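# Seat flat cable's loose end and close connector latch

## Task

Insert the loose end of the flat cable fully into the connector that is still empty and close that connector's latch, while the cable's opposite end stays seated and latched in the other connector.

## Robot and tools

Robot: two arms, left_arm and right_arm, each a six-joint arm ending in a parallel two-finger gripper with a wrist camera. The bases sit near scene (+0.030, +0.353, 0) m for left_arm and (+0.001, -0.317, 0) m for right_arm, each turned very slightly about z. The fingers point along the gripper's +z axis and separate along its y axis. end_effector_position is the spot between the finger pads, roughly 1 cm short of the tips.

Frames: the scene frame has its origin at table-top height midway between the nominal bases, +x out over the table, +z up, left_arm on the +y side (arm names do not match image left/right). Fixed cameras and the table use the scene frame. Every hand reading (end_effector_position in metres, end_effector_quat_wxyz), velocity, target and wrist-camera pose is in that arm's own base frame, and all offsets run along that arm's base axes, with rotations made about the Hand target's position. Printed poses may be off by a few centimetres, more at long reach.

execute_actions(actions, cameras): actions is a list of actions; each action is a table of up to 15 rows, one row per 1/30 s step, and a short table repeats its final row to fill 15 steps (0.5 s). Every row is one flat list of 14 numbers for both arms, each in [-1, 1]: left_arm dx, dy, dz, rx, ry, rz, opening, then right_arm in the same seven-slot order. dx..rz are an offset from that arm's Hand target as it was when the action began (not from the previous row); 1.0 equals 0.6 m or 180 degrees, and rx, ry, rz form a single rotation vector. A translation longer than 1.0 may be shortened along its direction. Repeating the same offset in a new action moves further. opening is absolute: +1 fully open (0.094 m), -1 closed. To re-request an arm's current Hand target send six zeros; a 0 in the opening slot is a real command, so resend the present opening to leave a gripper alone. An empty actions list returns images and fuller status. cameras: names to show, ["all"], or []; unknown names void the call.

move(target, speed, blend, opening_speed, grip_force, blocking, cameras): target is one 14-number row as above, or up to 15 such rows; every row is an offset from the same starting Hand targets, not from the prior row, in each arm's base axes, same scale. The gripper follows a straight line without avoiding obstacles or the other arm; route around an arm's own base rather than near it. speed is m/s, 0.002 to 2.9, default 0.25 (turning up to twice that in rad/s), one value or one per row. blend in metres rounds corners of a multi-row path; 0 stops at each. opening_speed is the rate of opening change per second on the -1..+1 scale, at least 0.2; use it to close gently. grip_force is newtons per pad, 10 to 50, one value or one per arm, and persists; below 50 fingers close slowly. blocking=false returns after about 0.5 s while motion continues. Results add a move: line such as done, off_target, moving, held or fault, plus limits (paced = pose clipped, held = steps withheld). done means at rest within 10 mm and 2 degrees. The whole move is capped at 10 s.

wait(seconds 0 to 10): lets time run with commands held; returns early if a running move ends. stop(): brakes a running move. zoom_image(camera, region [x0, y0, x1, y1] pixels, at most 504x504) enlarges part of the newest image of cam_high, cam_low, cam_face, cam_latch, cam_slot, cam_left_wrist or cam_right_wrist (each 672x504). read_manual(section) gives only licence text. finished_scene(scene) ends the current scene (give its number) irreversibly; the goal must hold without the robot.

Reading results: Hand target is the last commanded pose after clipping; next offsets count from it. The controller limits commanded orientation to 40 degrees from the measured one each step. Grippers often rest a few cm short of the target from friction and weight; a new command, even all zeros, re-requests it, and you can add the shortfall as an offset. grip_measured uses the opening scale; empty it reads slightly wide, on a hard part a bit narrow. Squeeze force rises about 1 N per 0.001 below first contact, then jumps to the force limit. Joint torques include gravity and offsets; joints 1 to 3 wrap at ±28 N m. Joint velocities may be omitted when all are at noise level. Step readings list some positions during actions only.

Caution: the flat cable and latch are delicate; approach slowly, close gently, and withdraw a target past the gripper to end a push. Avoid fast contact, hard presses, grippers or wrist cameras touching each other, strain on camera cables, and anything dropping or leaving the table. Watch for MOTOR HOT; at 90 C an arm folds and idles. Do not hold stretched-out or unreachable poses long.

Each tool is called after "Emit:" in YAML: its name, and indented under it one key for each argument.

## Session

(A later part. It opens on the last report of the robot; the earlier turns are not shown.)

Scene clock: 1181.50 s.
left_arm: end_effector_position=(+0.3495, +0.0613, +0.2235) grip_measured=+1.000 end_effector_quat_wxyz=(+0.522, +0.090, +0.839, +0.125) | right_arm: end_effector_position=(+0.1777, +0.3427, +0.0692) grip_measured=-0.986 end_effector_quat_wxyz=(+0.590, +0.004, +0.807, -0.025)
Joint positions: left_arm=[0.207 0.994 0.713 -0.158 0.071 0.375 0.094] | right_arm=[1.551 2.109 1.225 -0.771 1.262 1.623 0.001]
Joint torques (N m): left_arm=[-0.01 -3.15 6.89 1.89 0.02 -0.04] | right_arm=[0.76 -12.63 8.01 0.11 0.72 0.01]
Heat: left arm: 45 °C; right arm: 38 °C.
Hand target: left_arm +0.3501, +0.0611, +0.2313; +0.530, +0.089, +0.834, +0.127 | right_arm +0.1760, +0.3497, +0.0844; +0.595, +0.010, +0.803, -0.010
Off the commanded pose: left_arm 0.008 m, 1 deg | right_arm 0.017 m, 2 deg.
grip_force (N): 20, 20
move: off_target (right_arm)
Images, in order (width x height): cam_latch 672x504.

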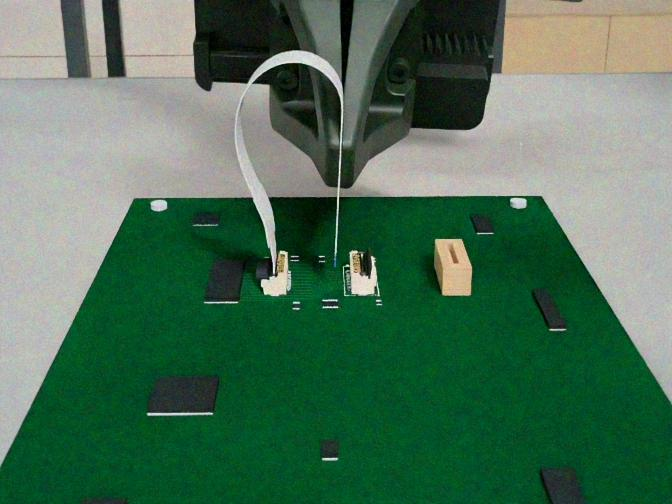

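Emit:
move:
  target: [0,0,0,0,0,0,1, 0.0,0.006,0.013,0,0,0.0,-1]
  speed: 0.05
  cameras: ["cam_latch"]

Scene clock: 1186.77 s.
left_arm: end_effector_position=(+0.3495, +0.0613, +0.2235) grip_measured=+1.000 end_effector_quat_wxyz=(+0.522, +0.090, +0.839, +0.125) | right_arm: end_effector_position=(+0.1778, +0.3465, +0.0763) grip_measured=-0.986 end_effector_quat_wxyz=(+0.590, +0.004, +0.807, -0.026)
Joint positions: left_arm=[0.207 0.994 0.713 -0.158 0.071 0.375 0.094] | right_arm=[1.551 2.106 1.254 -0.806 1.262 1.623 0.001]
Joint torques (N m): left_arm=[-0.02 -3.12 6.89 1.89 0.01 -0.04] | right_arm=[0.53 -12.66 8.1 0.07 0.66 0.01]
Heat: left arm: 45 °C; right arm: 38 °C.
Hand target: left_arm +0.3501, +0.0611, +0.2313; +0.530, +0.089, +0.834, +0.127 | right_arm +0.1760, +0.3533, +0.0922; +0.595, +0.010, +0.803, -0.011
Off the commanded pose: left_arm 0.008 m, 1 deg | right_arm 0.017 m, 2 deg.
grip_force (N): 20, 20
move: off_target (right_arm)
Images, in order (width x height): cam_latch 672x504.

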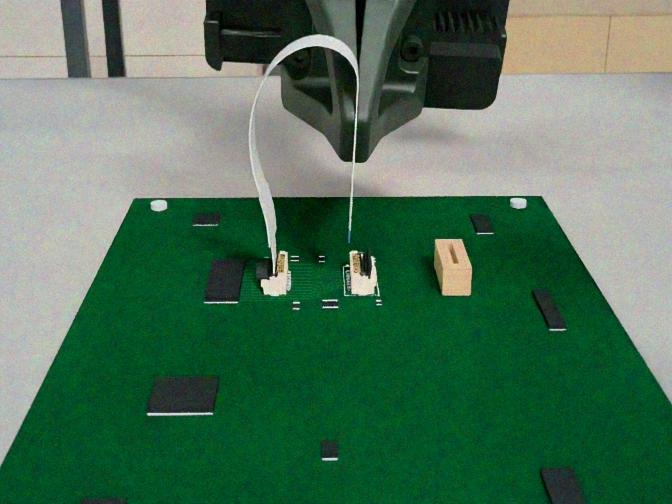

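Emit:
move:
  target: [0,0,0,0,0,0,1, 0.0,-0.013,-0.0403,-0.005,0,-0.002,-1]
  speed: 0.05
  cameras: ["cam_latch"]

Emit:
zoom_image:
  camera: "cam_latch"
  region: [330, 210, 400, 300]

Scene clock: 1228.00 s.
left_arm: end_effector_position=(+0.3495, +0.0613, +0.2235) grip_measured=+1.000 end_effector_quat_wxyz=(+0.522, +0.090, +0.839, +0.125) | right_arm: end_effector_position=(+0.1779, +0.3496, +0.0761) grip_measured=-0.986 end_effector_quat_wxyz=(+0.590, +0.017, +0.807, -0.011)
Joint positions: left_arm=[0.207 0.994 0.713 -0.158 0.071 0.375 0.094] | right_arm=[1.551 2.106 1.254 -0.781 1.262 1.639 0.001]
Joint torques (N m): left_arm=[-0.02 -3.12 6.9 1.89 0.02 -0.04] | right_arm=[0.55 -8.7 3.74 0.37 0.68 0.07]
Heat: left arm: 45 °C; right arm: 39 °C.
Hand target: left_arm +0.3501, +0.0611, +0.2313; +0.530, +0.089, +0.834, +0.127 | right_arm +0.1760, +0.3455, +0.0680; +0.595, +0.008, +0.803, -0.019
Off the commanded pose: left_arm 0.008 m, 1 deg | right_arm 0.009 m, 2 deg.
grip_force (N): 20, 20
move: done
Images, in order (width x height): cam_latch 672x504.

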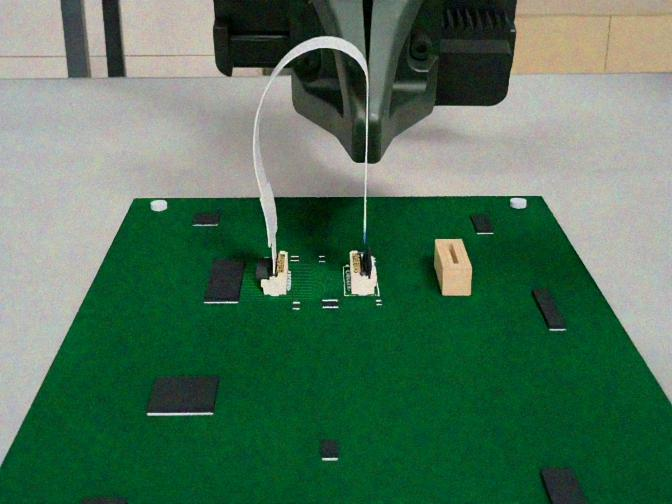

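Scaled by 5.600 from the camera's 672x504 image, which has a finer 960x720 frame.

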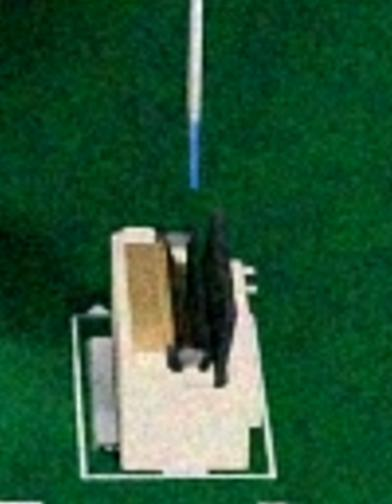

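Emit:
move:
  target: [0,0,0,0,0,0,1,0,0,0,0,0,0,-1]
  speed: 0.04
  cameras: ["cam_latch","cam_slot","cam_face"]

Emit:
zoom_image:
  camera: "cam_latch"
  region: [330, 210, 400, 300]

Scene clock: 1274.20 s.
left_arm: end_effector_position=(+0.3495, +0.0613, +0.2235) grip_measured=+1.000 end_effector_quat_wxyz=(+0.522, +0.090, +0.839, +0.125) | right_arm: end_effector_position=(+0.1779, +0.3497, +0.0761) grip_measured=-0.986 end_effector_quat_wxyz=(+0.590, +0.017, +0.807, -0.011)
Joint positions: left_arm=[0.207 0.994 0.713 -0.158 0.071 0.375 0.094] | right_arm=[1.551 2.106 1.254 -0.78 1.262 1.639 0.001]
Joint torques (N m): left_arm=[-0.02 -3.15 6.89 1.88 0.01 -0.03] | right_arm=[0.58 -8.87 3.93 0.39 0.67 0.08]
Heat: left arm: 45 °C; right arm: 38 °C.
Hand target: left_arm +0.3501, +0.0611, +0.2313; +0.530, +0.089, +0.834, +0.127 | right_arm +0.1760, +0.3455, +0.0680; +0.595, +0.008, +0.803, -0.019
Off the commanded pose: left_arm 0.008 m, 1 deg | right_arm 0.009 m, 2 deg.
grip_force (N): 20, 20
move: done
Images, in order (width x height): cam_face 672x504, cam_latch 672x504, cam_slot 672x504.

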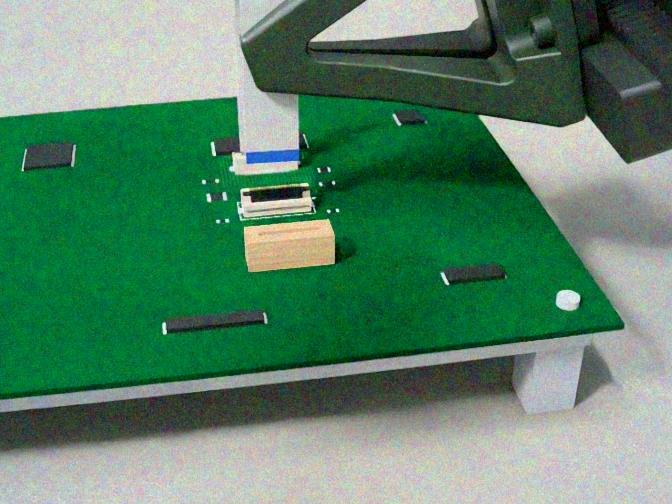

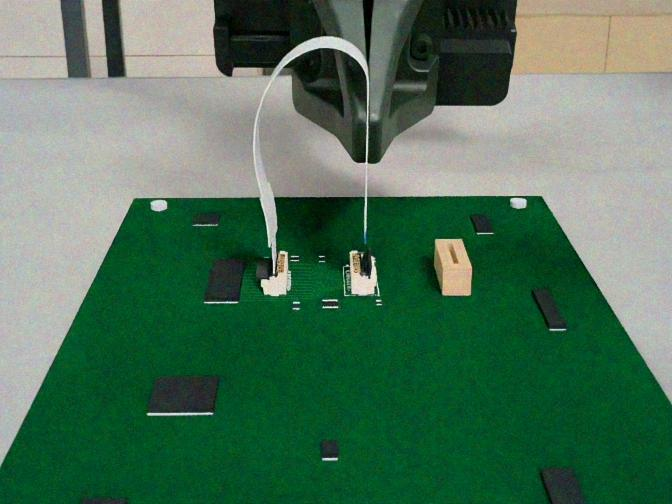

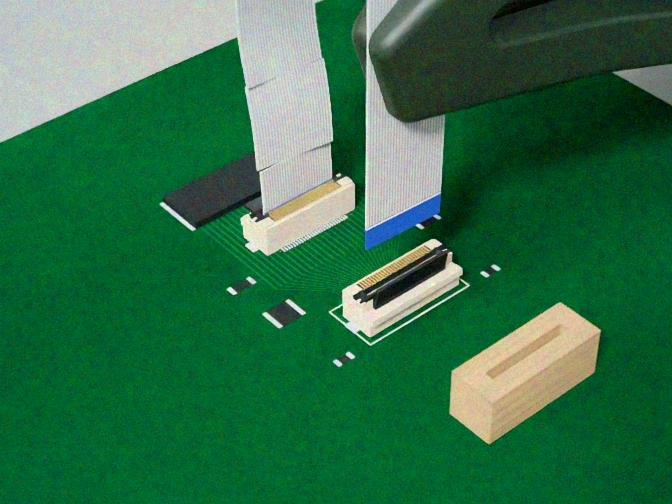

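Scaled by 5.600 from the camera's 672x504 image, which has a finer 960x720 frame.

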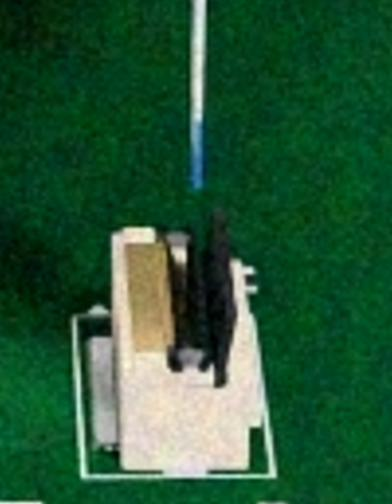

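Emit:
move:
  target: [0,0,0,0,0,0,1,0,0,-0.0067,0,0,0,-1]
  speed: 0.04
  cameras: ["cam_latch","cam_slot","cam_face"]

Emit:
zoom_image:
  camera: "cam_latch"
  region: [330, 210, 400, 300]

Scene clock: 1286.03 s.
left_arm: end_effector_position=(+0.3495, +0.0613, +0.2235) grip_measured=+1.000 end_effector_quat_wxyz=(+0.522, +0.090, +0.839, +0.125) | right_arm: end_effector_position=(+0.1779, +0.3489, +0.0726) grip_measured=-0.986 end_effector_quat_wxyz=(+0.590, +0.017, +0.807, -0.011)
Joint positions: left_arm=[0.207 0.994 0.713 -0.158 0.071 0.375 0.094] | right_arm=[1.551 2.111 1.246 -0.767 1.262 1.639 0.001]
Joint torques (N m): left_arm=[-0.02 -3.15 6.89 1.89 0.02 -0.04] | right_arm=[0.46 -8.32 4.18 0.34 0.65 0.03]
Heat: left arm: 45 °C; right arm: 38 °C.
Hand target: left_arm +0.3501, +0.0611, +0.2313; +0.530, +0.089, +0.834, +0.127 | right_arm +0.1760, +0.3454, +0.0640; +0.595, +0.008, +0.803, -0.019
Off the commanded pose: left_arm 0.008 m, 1 deg | right_arm 0.009 m, 2 deg.
grip_force (N): 20, 20
move: done
Images, in order (width x height): cam_face 672x504, cam_latch 672x504, cam_slot 672x504.

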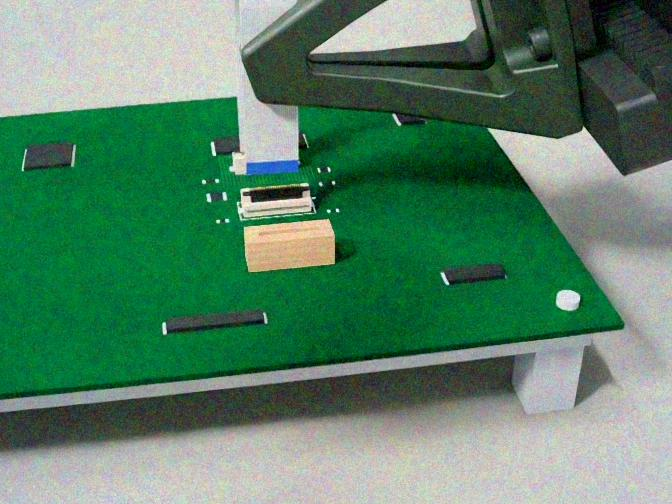

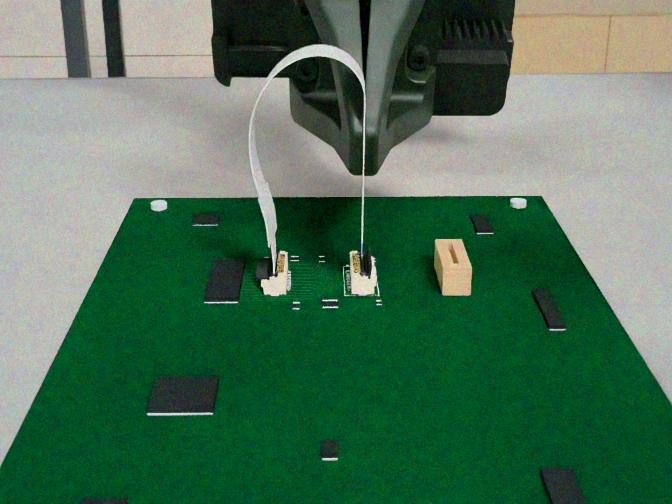

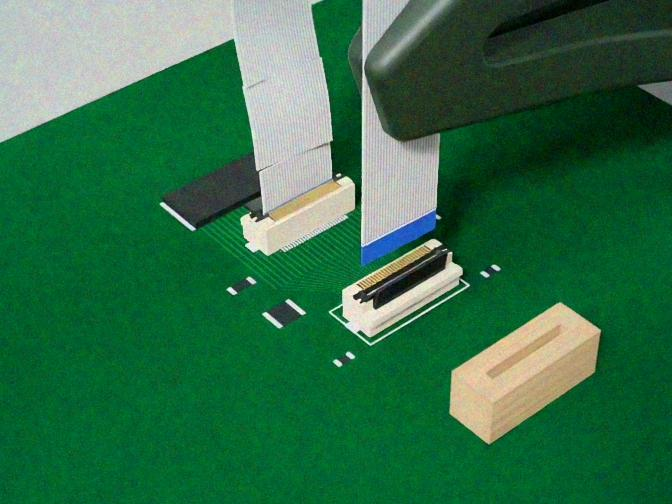

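Scaled by 5.600 from the camera's 672x504 image, which has a finer 960x720 frame.

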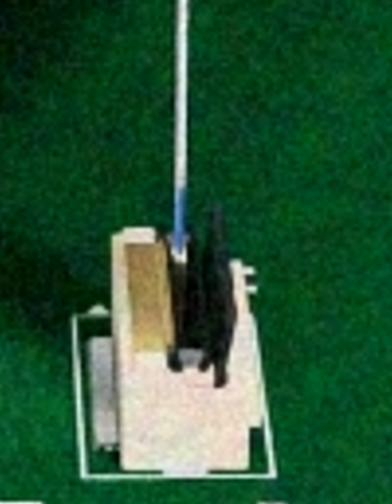

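Emit:
move:
  target: [0,0,0,0,0,0,1,0,0.0025,-0.0055,0,0,0,-1]
  speed: 0.04
  cameras: ["cam_latch","cam_slot","cam_face"]

Emit:
zoom_image:
  camera: "cam_latch"
  region: [330, 210, 400, 300]

Emit:
zoom_image:
  camera: "cam_slot"
  region: [330, 180, 480, 350]

Emit:
zoom_image:
  camera: "cam_face"
  region: [215, 120, 335, 220]

Scene clock: 1302.57 s.
left_arm: end_effector_position=(+0.3495, +0.0613, +0.2235) grip_measured=+1.000 end_effector_quat_wxyz=(+0.522, +0.090, +0.839, +0.125) | right_arm: end_effector_position=(+0.1779, +0.3494, +0.0686) grip_measured=-0.986 end_effector_quat_wxyz=(+0.590, +0.016, +0.807, -0.012)
Joint positions: left_arm=[0.207 0.994 0.713 -0.158 0.071 0.375 0.094] | right_arm=[1.551 2.123 1.246 -0.759 1.262 1.639 0.001]
Joint torques (N m): left_arm=[0.01 -3.14 6.89 1.89 0.02 -0.04] | right_arm=[0.62 -8.42 4.51 0.41 0.69 0.07]
Heat: left arm: 45 °C; right arm: 38 °C.
Hand target: left_arm +0.3501, +0.0611, +0.2313; +0.530, +0.089, +0.834, +0.127 | right_arm +0.1760, +0.3470, +0.0607; +0.595, +0.008, +0.803, -0.019
Off the commanded pose: left_arm 0.008 m, 1 deg | right_arm 0.009 m, 1 deg.
grip_force (N): 20, 20
move: done
Images, in order (width x height): cam_face 672x504, cam_latch 672x504, cam_slot 672x504.

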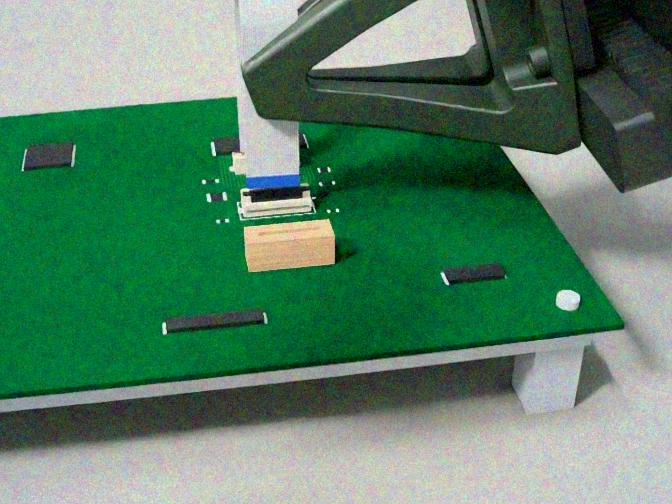

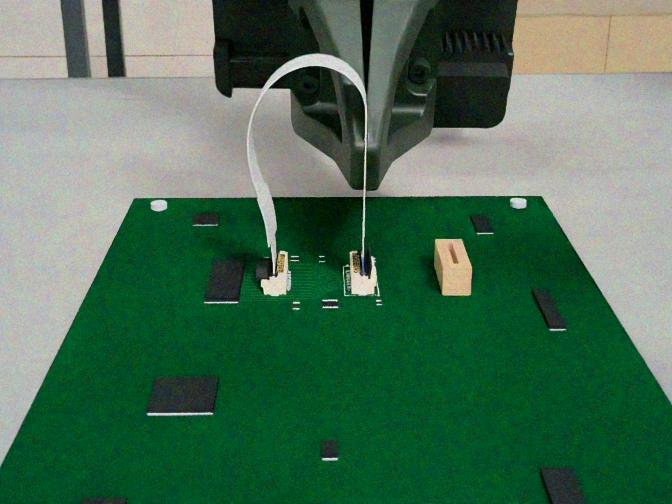

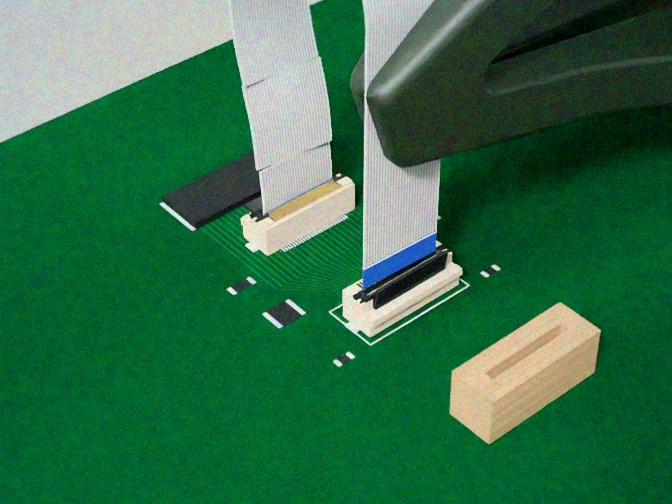

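Scaled by 5.600 from the camera's 672x504 image, which has a finer 960x720 frame.

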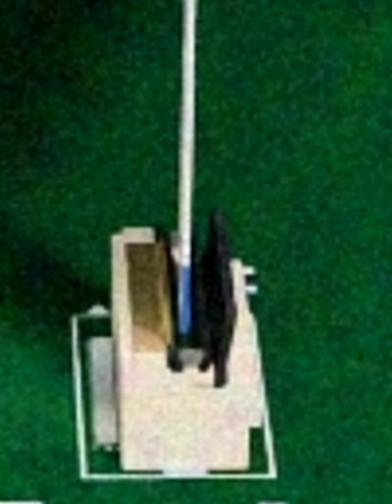

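Scaled by 2.965 from the camera's 672x504 image, which has a finer 960x720 frame.

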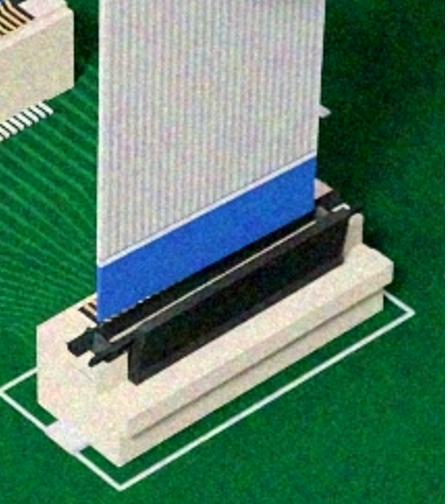

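Scaled by 4.200 from the camera's 672x504 image, which has a finer 960x720 frame.

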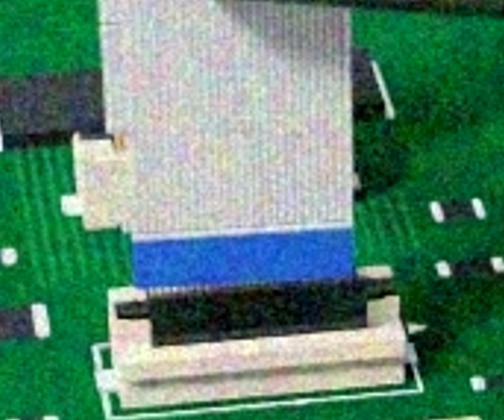

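Emit:
zoom_image:
  camera: "cam_slot"
  region: [220, 110, 370, 280]

Emit:
zoom_image:
  camera: "cam_slot"
  region: [330, 220, 480, 350]

Scaled by 2.965 from the camera's 672x504 image, which has a finer 960x720 frame.

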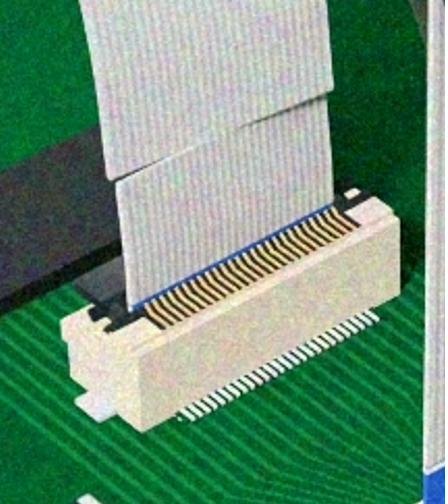

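Scaled by 3.360 from the camera's 672x504 image, which has a finer 960x720 frame.

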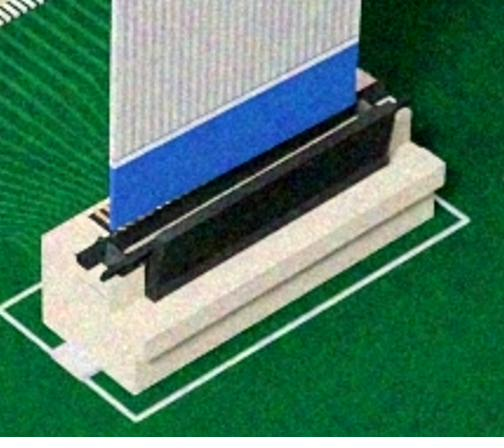

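Emit:
move:
  target: [0,0,0,0,0,0,1,0,0.0008,-0.0004,0,0.009,0,-1]
  speed: 0.04
  cameras: ["cam_latch","cam_slot","cam_face"]

Emit:
zoom_image:
  camera: "cam_latch"
  region: [330, 210, 400, 300]

Emit:
zoom_image:
  camera: "cam_slot"
  region: [330, 180, 480, 350]

Emit:
zoom_image:
  camera: "cam_face"
  region: [215, 120, 335, 220]

Scene clock: 1377.57 s.
left_arm: end_effector_position=(+0.3495, +0.0613, +0.2235) grip_measured=+1.000 end_effector_quat_wxyz=(+0.522, +0.090, +0.839, +0.125) | right_arm: end_effector_position=(+0.1769, +0.3499, +0.0656) grip_measured=-0.986 end_effector_quat_wxyz=(+0.583, +0.015, +0.812, -0.013)
Joint positions: left_arm=[0.207 0.994 0.713 -0.158 0.071 0.375 0.094] | right_arm=[1.551 2.123 1.246 -0.754 1.245 1.631 0.001]
Joint torques (N m): left_arm=[-0.01 -3.15 6.9 1.89 0.01 -0.04] | right_arm=[0.38 -9.62 4.46 0.37 0.56 -0.02]
Heat: left arm: 45 °C; right arm: 37 °C.
Hand target: left_arm +0.3501, +0.0611, +0.2313; +0.530, +0.089, +0.834, +0.127 | right_arm +0.1760, +0.3475, +0.0605; +0.584, +0.008, +0.811, -0.019
Off the commanded pose: left_arm 0.008 m, 1 deg | right_arm 0.006 m, 1 deg.
grip_force (N): 20, 20
move: done
Images, in order (width x height): cam_face 672x504, cam_latch 672x504, cam_slot 672x504.

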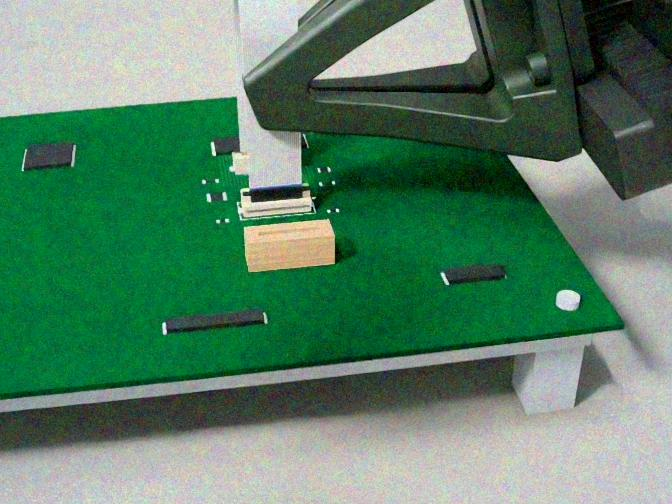

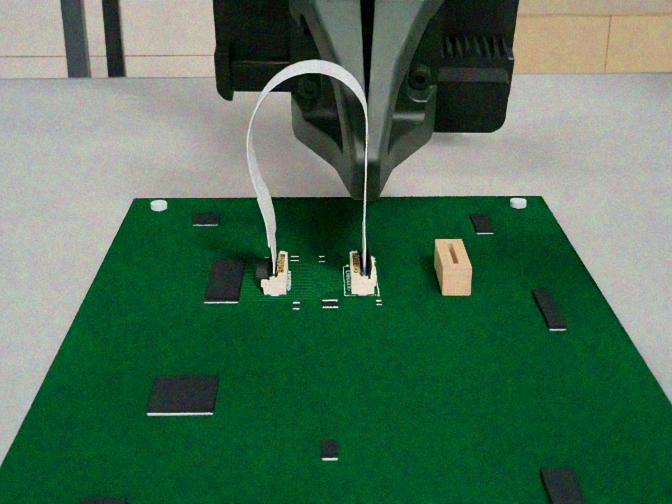

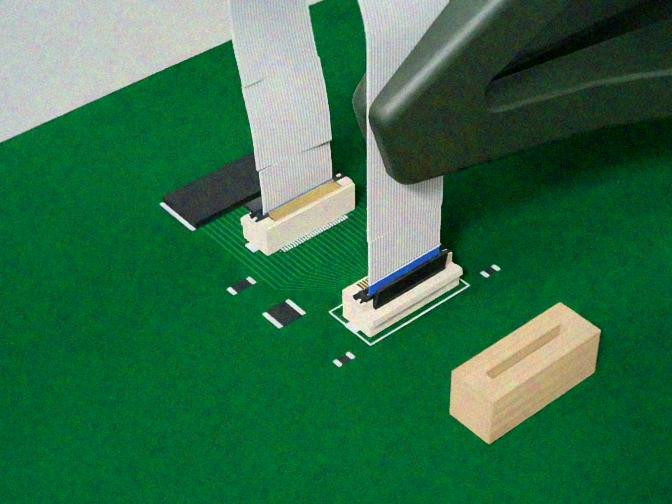

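Scaled by 5.600 from the camera's 672x504 image, which has a finer 960x720 frame.

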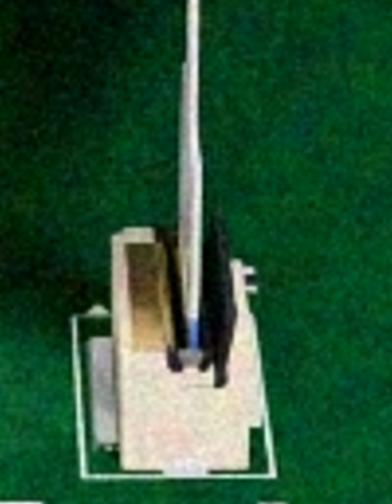

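Scaled by 2.965 from the camera's 672x504 image, which has a finer 960x720 frame.

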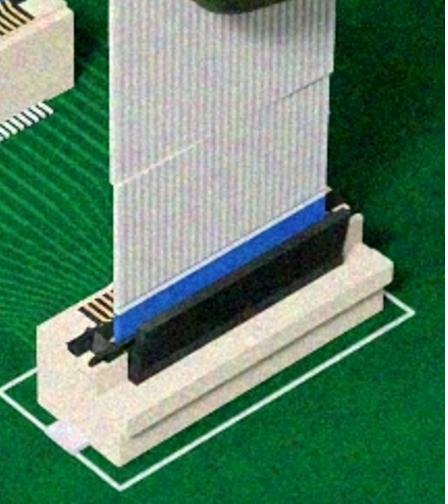

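Scaled by 4.200 from the camera's 672x504 image, which has a finer 960x720 frame.

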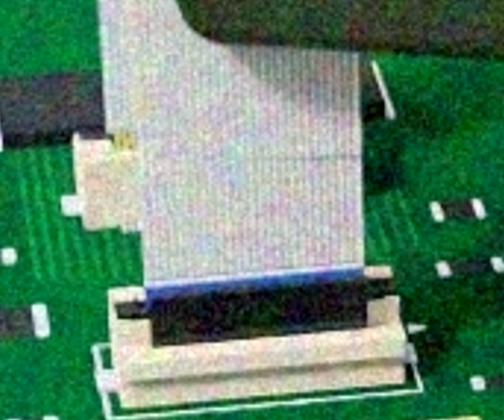

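Emit:
zoom_image:
  camera: "cam_slot"
  region: [340, 240, 410, 310]

Emit:
zoom_image:
  camera: "cam_slot"
  region: [400, 220, 470, 290]

Emit:
zoom_image:
  camera: "cam_face"
  region: [235, 170, 325, 220]

Scaled by 7.200 from the camera's 672x504 image, which has a finer 960x720 frame.

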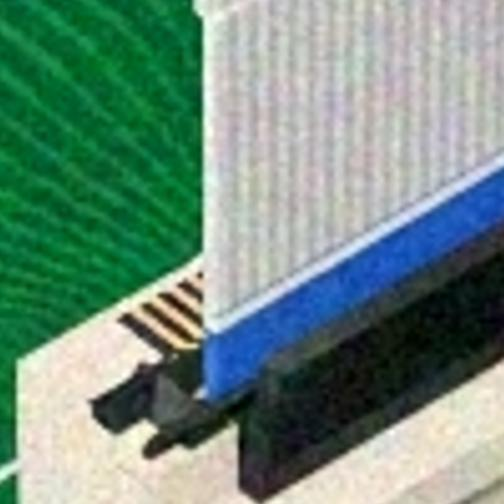

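Scaled by 7.200 from the camera's 672x504 image, which has a finer 960x720 frame.

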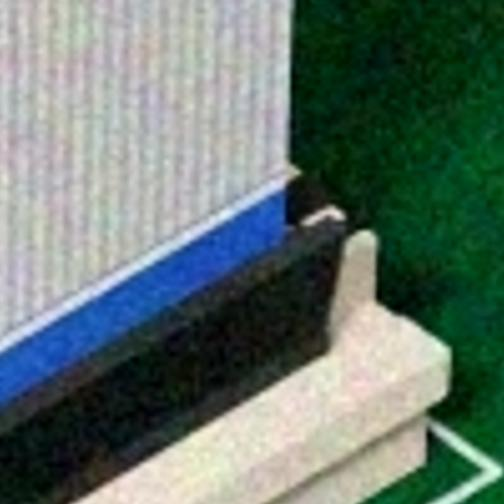

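Scaled by 5.600 from the camera's 672x504 image, which has a finer 960x720 frame.

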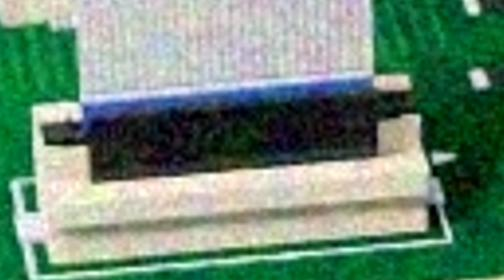

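Emit:
move:
  target: [0,0,0,0,0,0,1,0,-0.0004,-0.005,0,0,0,-1]
  speed: 0.03
  cameras: ["cam_latch","cam_slot","cam_face"]

Emit:
zoom_image:
  camera: "cam_latch"
  region: [330, 210, 400, 300]

Emit:
zoom_image:
  camera: "cam_slot"
  region: [330, 180, 480, 350]

Emit:
zoom_image:
  camera: "cam_face"
  region: [215, 120, 335, 220]

Scene clock: 1439.30 s.
left_arm: end_effector_position=(+0.3495, +0.0613, +0.2235) grip_measured=+1.000 end_effector_quat_wxyz=(+0.522, +0.090, +0.839, +0.125) | right_arm: end_effector_position=(+0.1769, +0.3510, +0.0656) grip_measured=-0.986 end_effector_quat_wxyz=(+0.583, +0.017, +0.812, -0.009)
Joint positions: left_arm=[0.207 0.994 0.713 -0.158 0.071 0.375 0.094] | right_arm=[1.551 2.123 1.246 -0.745 1.245 1.63 0.001]
Joint torques (N m): left_arm=[-0.01 -3.14 6.89 1.89 0.02 -0.04] | right_arm=[0.1 -9.16 4.3 0.41 0.57 -0.05]
Heat: left arm: 45 °C; right arm: 37 °C.
Hand target: left_arm +0.3501, +0.0611, +0.2313; +0.530, +0.089, +0.834, +0.127 | right_arm +0.1760, +0.3472, +0.0575; +0.584, +0.007, +0.811, -0.019
Off the commanded pose: left_arm 0.008 m, 1 deg | right_arm 0.009 m, 2 deg.
grip_force (N): 20, 20
move: done
Images, in order (width x height): cam_face 672x504, cam_latch 672x504, cam_slot 672x504.

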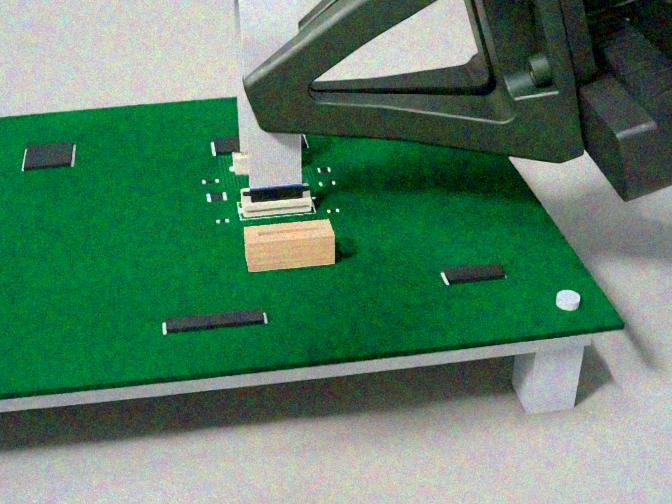

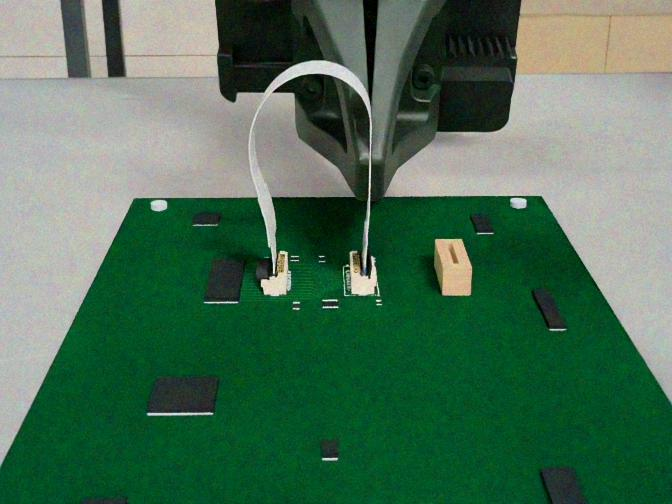

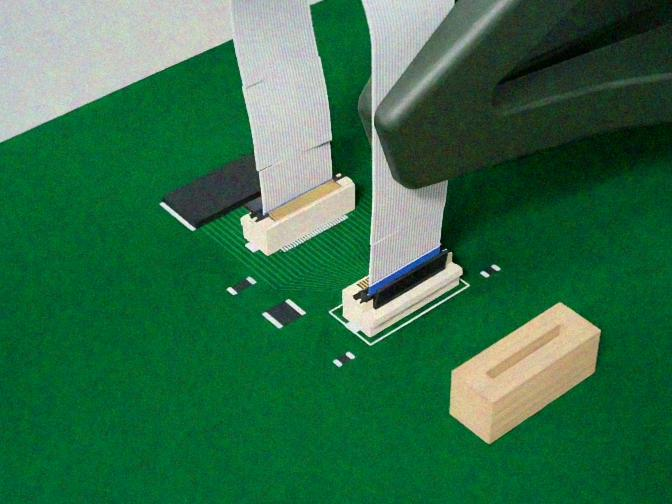

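Scaled by 5.600 from the camera's 672x504 image, which has a finer 960x720 frame.

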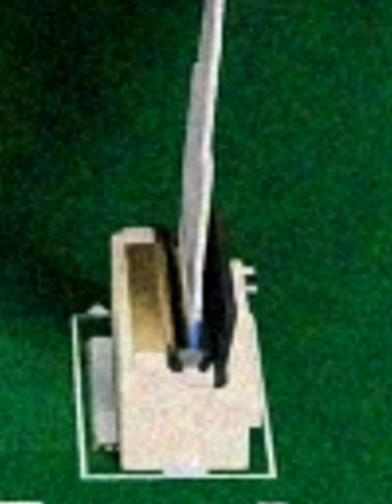

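Scaled by 2.965 from the camera's 672x504 image, which has a finer 960x720 frame.

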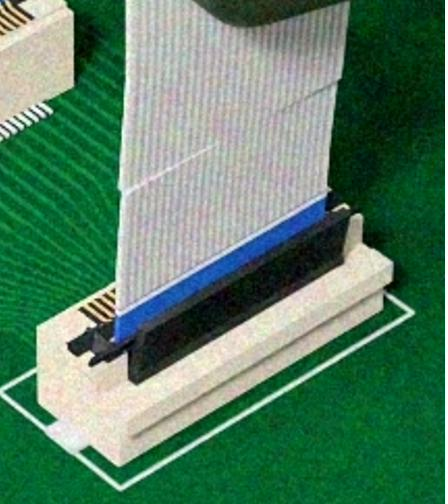

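Scaled by 4.200 from the camera's 672x504 image, which has a finer 960x720 frame.

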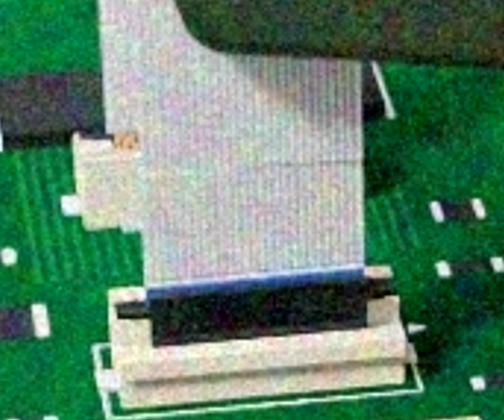

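Emit:
move:
  target: [0,0,0,0,0,0,1,0,-0.0025,-0.005,0,0,0,-1]
  speed: 0.03
  cameras: ["cam_latch","cam_slot","cam_face"]

Emit:
zoom_image:
  camera: "cam_latch"
  region: [330, 210, 400, 300]

Emit:
zoom_image:
  camera: "cam_slot"
  region: [330, 180, 480, 350]

Scene clock: 1448.03 s.
left_arm: end_effector_position=(+0.3495, +0.0613, +0.2235) grip_measured=+1.000 end_effector_quat_wxyz=(+0.522, +0.090, +0.839, +0.125) | right_arm: end_effector_position=(+0.1769, +0.3502, +0.0636) grip_measured=-0.986 end_effector_quat_wxyz=(+0.583, +0.019, +0.812, -0.007)
Joint positions: left_arm=[0.207 0.994 0.713 -0.158 0.071 0.375 0.094] | right_arm=[1.551 2.123 1.236 -0.73 1.245 1.63 0.001]
Joint torques (N m): left_arm=[-0.01 -3.14 6.89 1.89 0.01 -0.04] | right_arm=[0.23 -8.9 4.03 0.39 0.57 -0.09]
Heat: left arm: 45 °C; right arm: 37 °C.
Hand target: left_arm +0.3501, +0.0611, +0.2313; +0.530, +0.089, +0.834, +0.127 | right_arm +0.1760, +0.3457, +0.0544; +0.584, +0.008, +0.811, -0.019
Off the commanded pose: left_arm 0.008 m, 1 deg | right_arm 0.010 m, 2 deg.
grip_force (N): 20, 20
move: done
Images, in order (width x height): cam_face 672x504, cam_latch 672x504, cam_slot 672x504.

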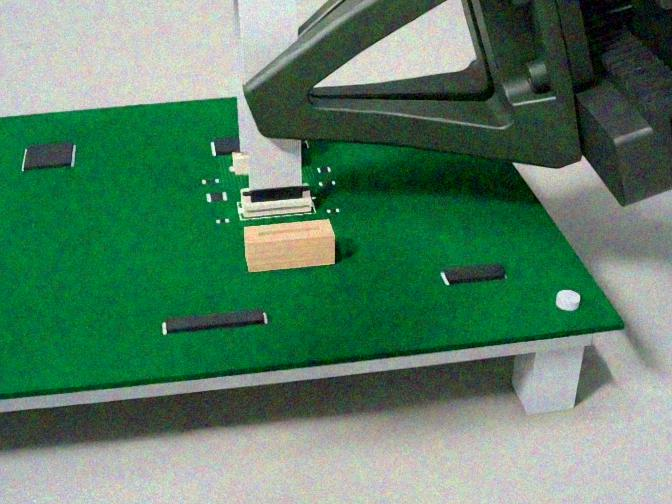

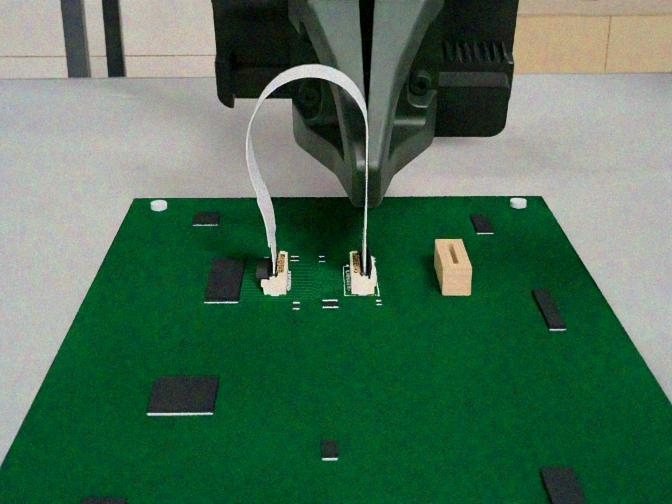

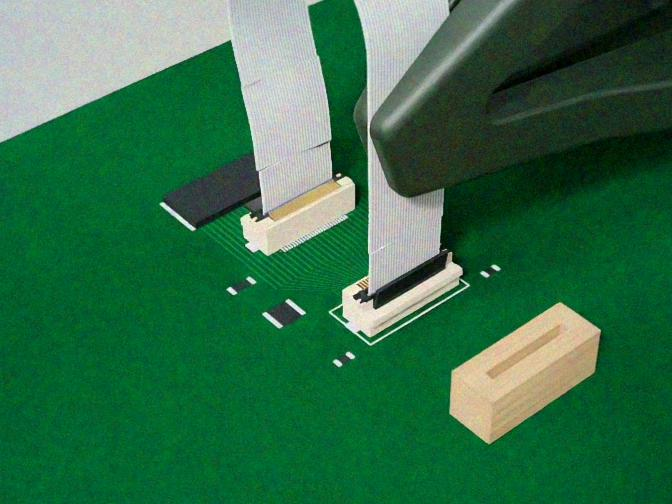

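Scaled by 5.600 from the camera's 672x504 image, which has a finer 960x720 frame.

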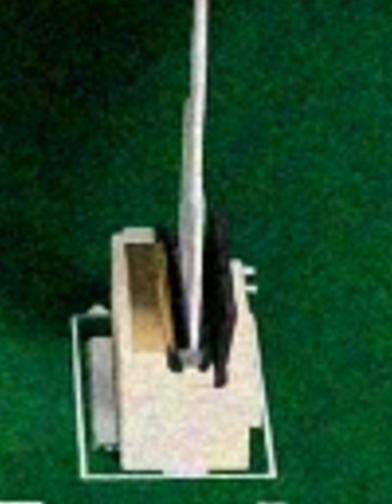

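Scaled by 2.965 from the camera's 672x504 image, which has a finer 960x720 frame.

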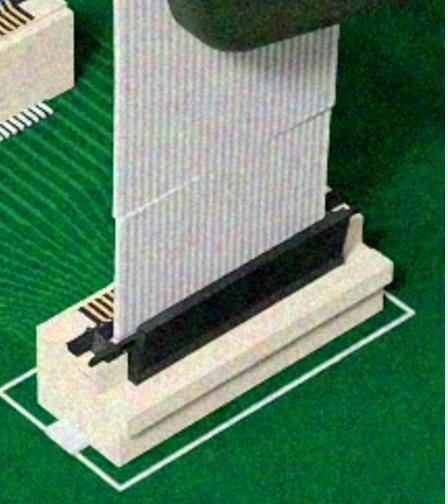

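Emit:
move:
  target: [0,0,0,0,0,0,1,0,-0.0015,-0.004,0,0,0,-1]
  speed: 0.03
  cameras: ["cam_latch","cam_slot","cam_face"]

Emit:
zoom_image:
  camera: "cam_latch"
  region: [330, 210, 400, 300]

Emit:
zoom_image:
  camera: "cam_slot"
  region: [330, 180, 480, 350]

Emit:
zoom_image:
  camera: "cam_face"
  region: [215, 120, 335, 220]

Scene clock: 1461.37 s.
left_arm: end_effector_position=(+0.3495, +0.0613, +0.2235) grip_measured=+1.000 end_effector_quat_wxyz=(+0.522, +0.090, +0.839, +0.125) | right_arm: end_effector_position=(+0.1771, +0.3502, +0.0633) grip_measured=-0.986 end_effector_quat_wxyz=(+0.584, +0.020, +0.811, -0.005)
Joint positions: left_arm=[0.207 0.994 0.713 -0.158 0.071 0.375 0.094] | right_arm=[1.551 2.123 1.232 -0.721 1.248 1.63 0.001]
Joint torques (N m): left_arm=[-0.01 -3.14 6.89 1.89 0.02 -0.04] | right_arm=[0.23 -8.51 3.85 0.45 0.55 -0.02]
Heat: left arm: 45 °C; right arm: 37 °C.
Hand target: left_arm +0.3501, +0.0611, +0.2313; +0.530, +0.089, +0.834, +0.127 | right_arm +0.1760, +0.3448, +0.0521; +0.584, +0.008, +0.811, -0.019
Off the commanded pose: left_arm 0.008 m, 1 deg | right_arm 0.013 m, 2 deg.
grip_force (N): 20, 20
move: off_target (right_arm)
Images, in order (width x height): cam_face 672x504, cam_latch 672x504, cam_slot 672x504.

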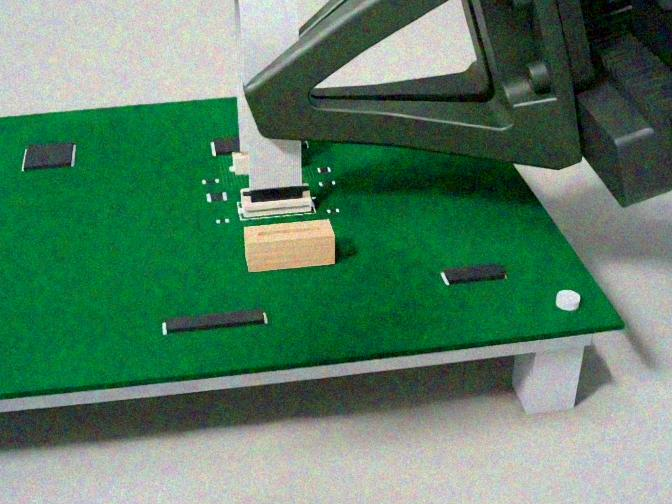

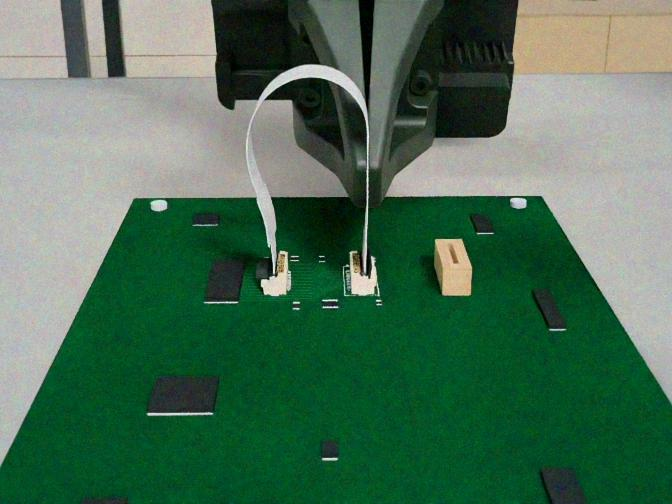

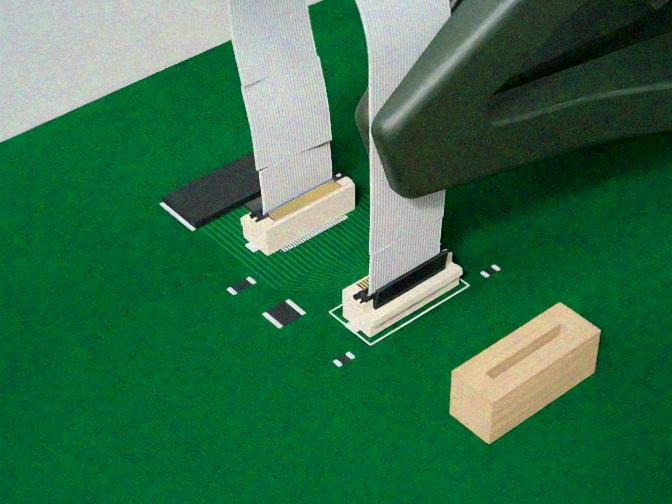

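Scaled by 5.600 from the camera's 672x504 image, which has a finer 960x720 frame.

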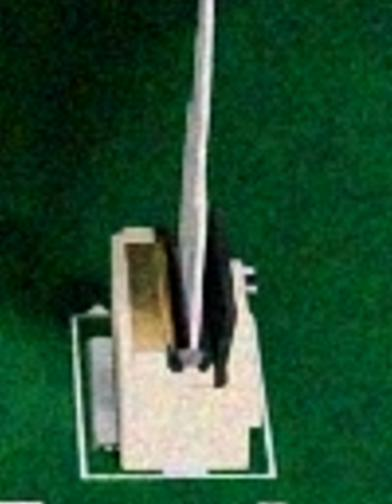

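Scaled by 2.965 from the camera's 672x504 image, which has a finer 960x720 frame.

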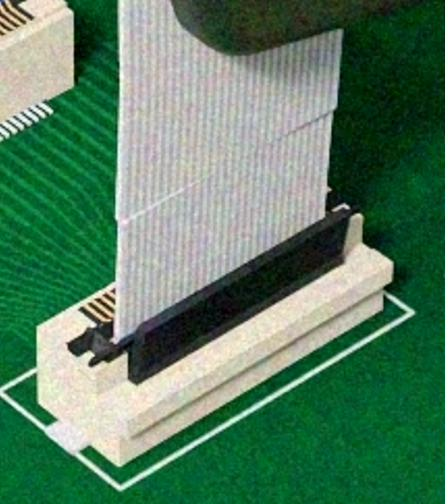

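Scaled by 4.200 from the camera's 672x504 image, which has a finer 960x720 frame.

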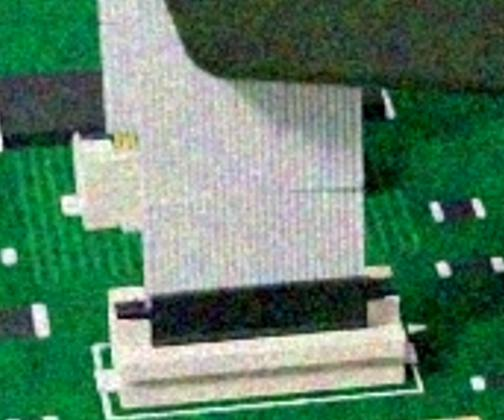

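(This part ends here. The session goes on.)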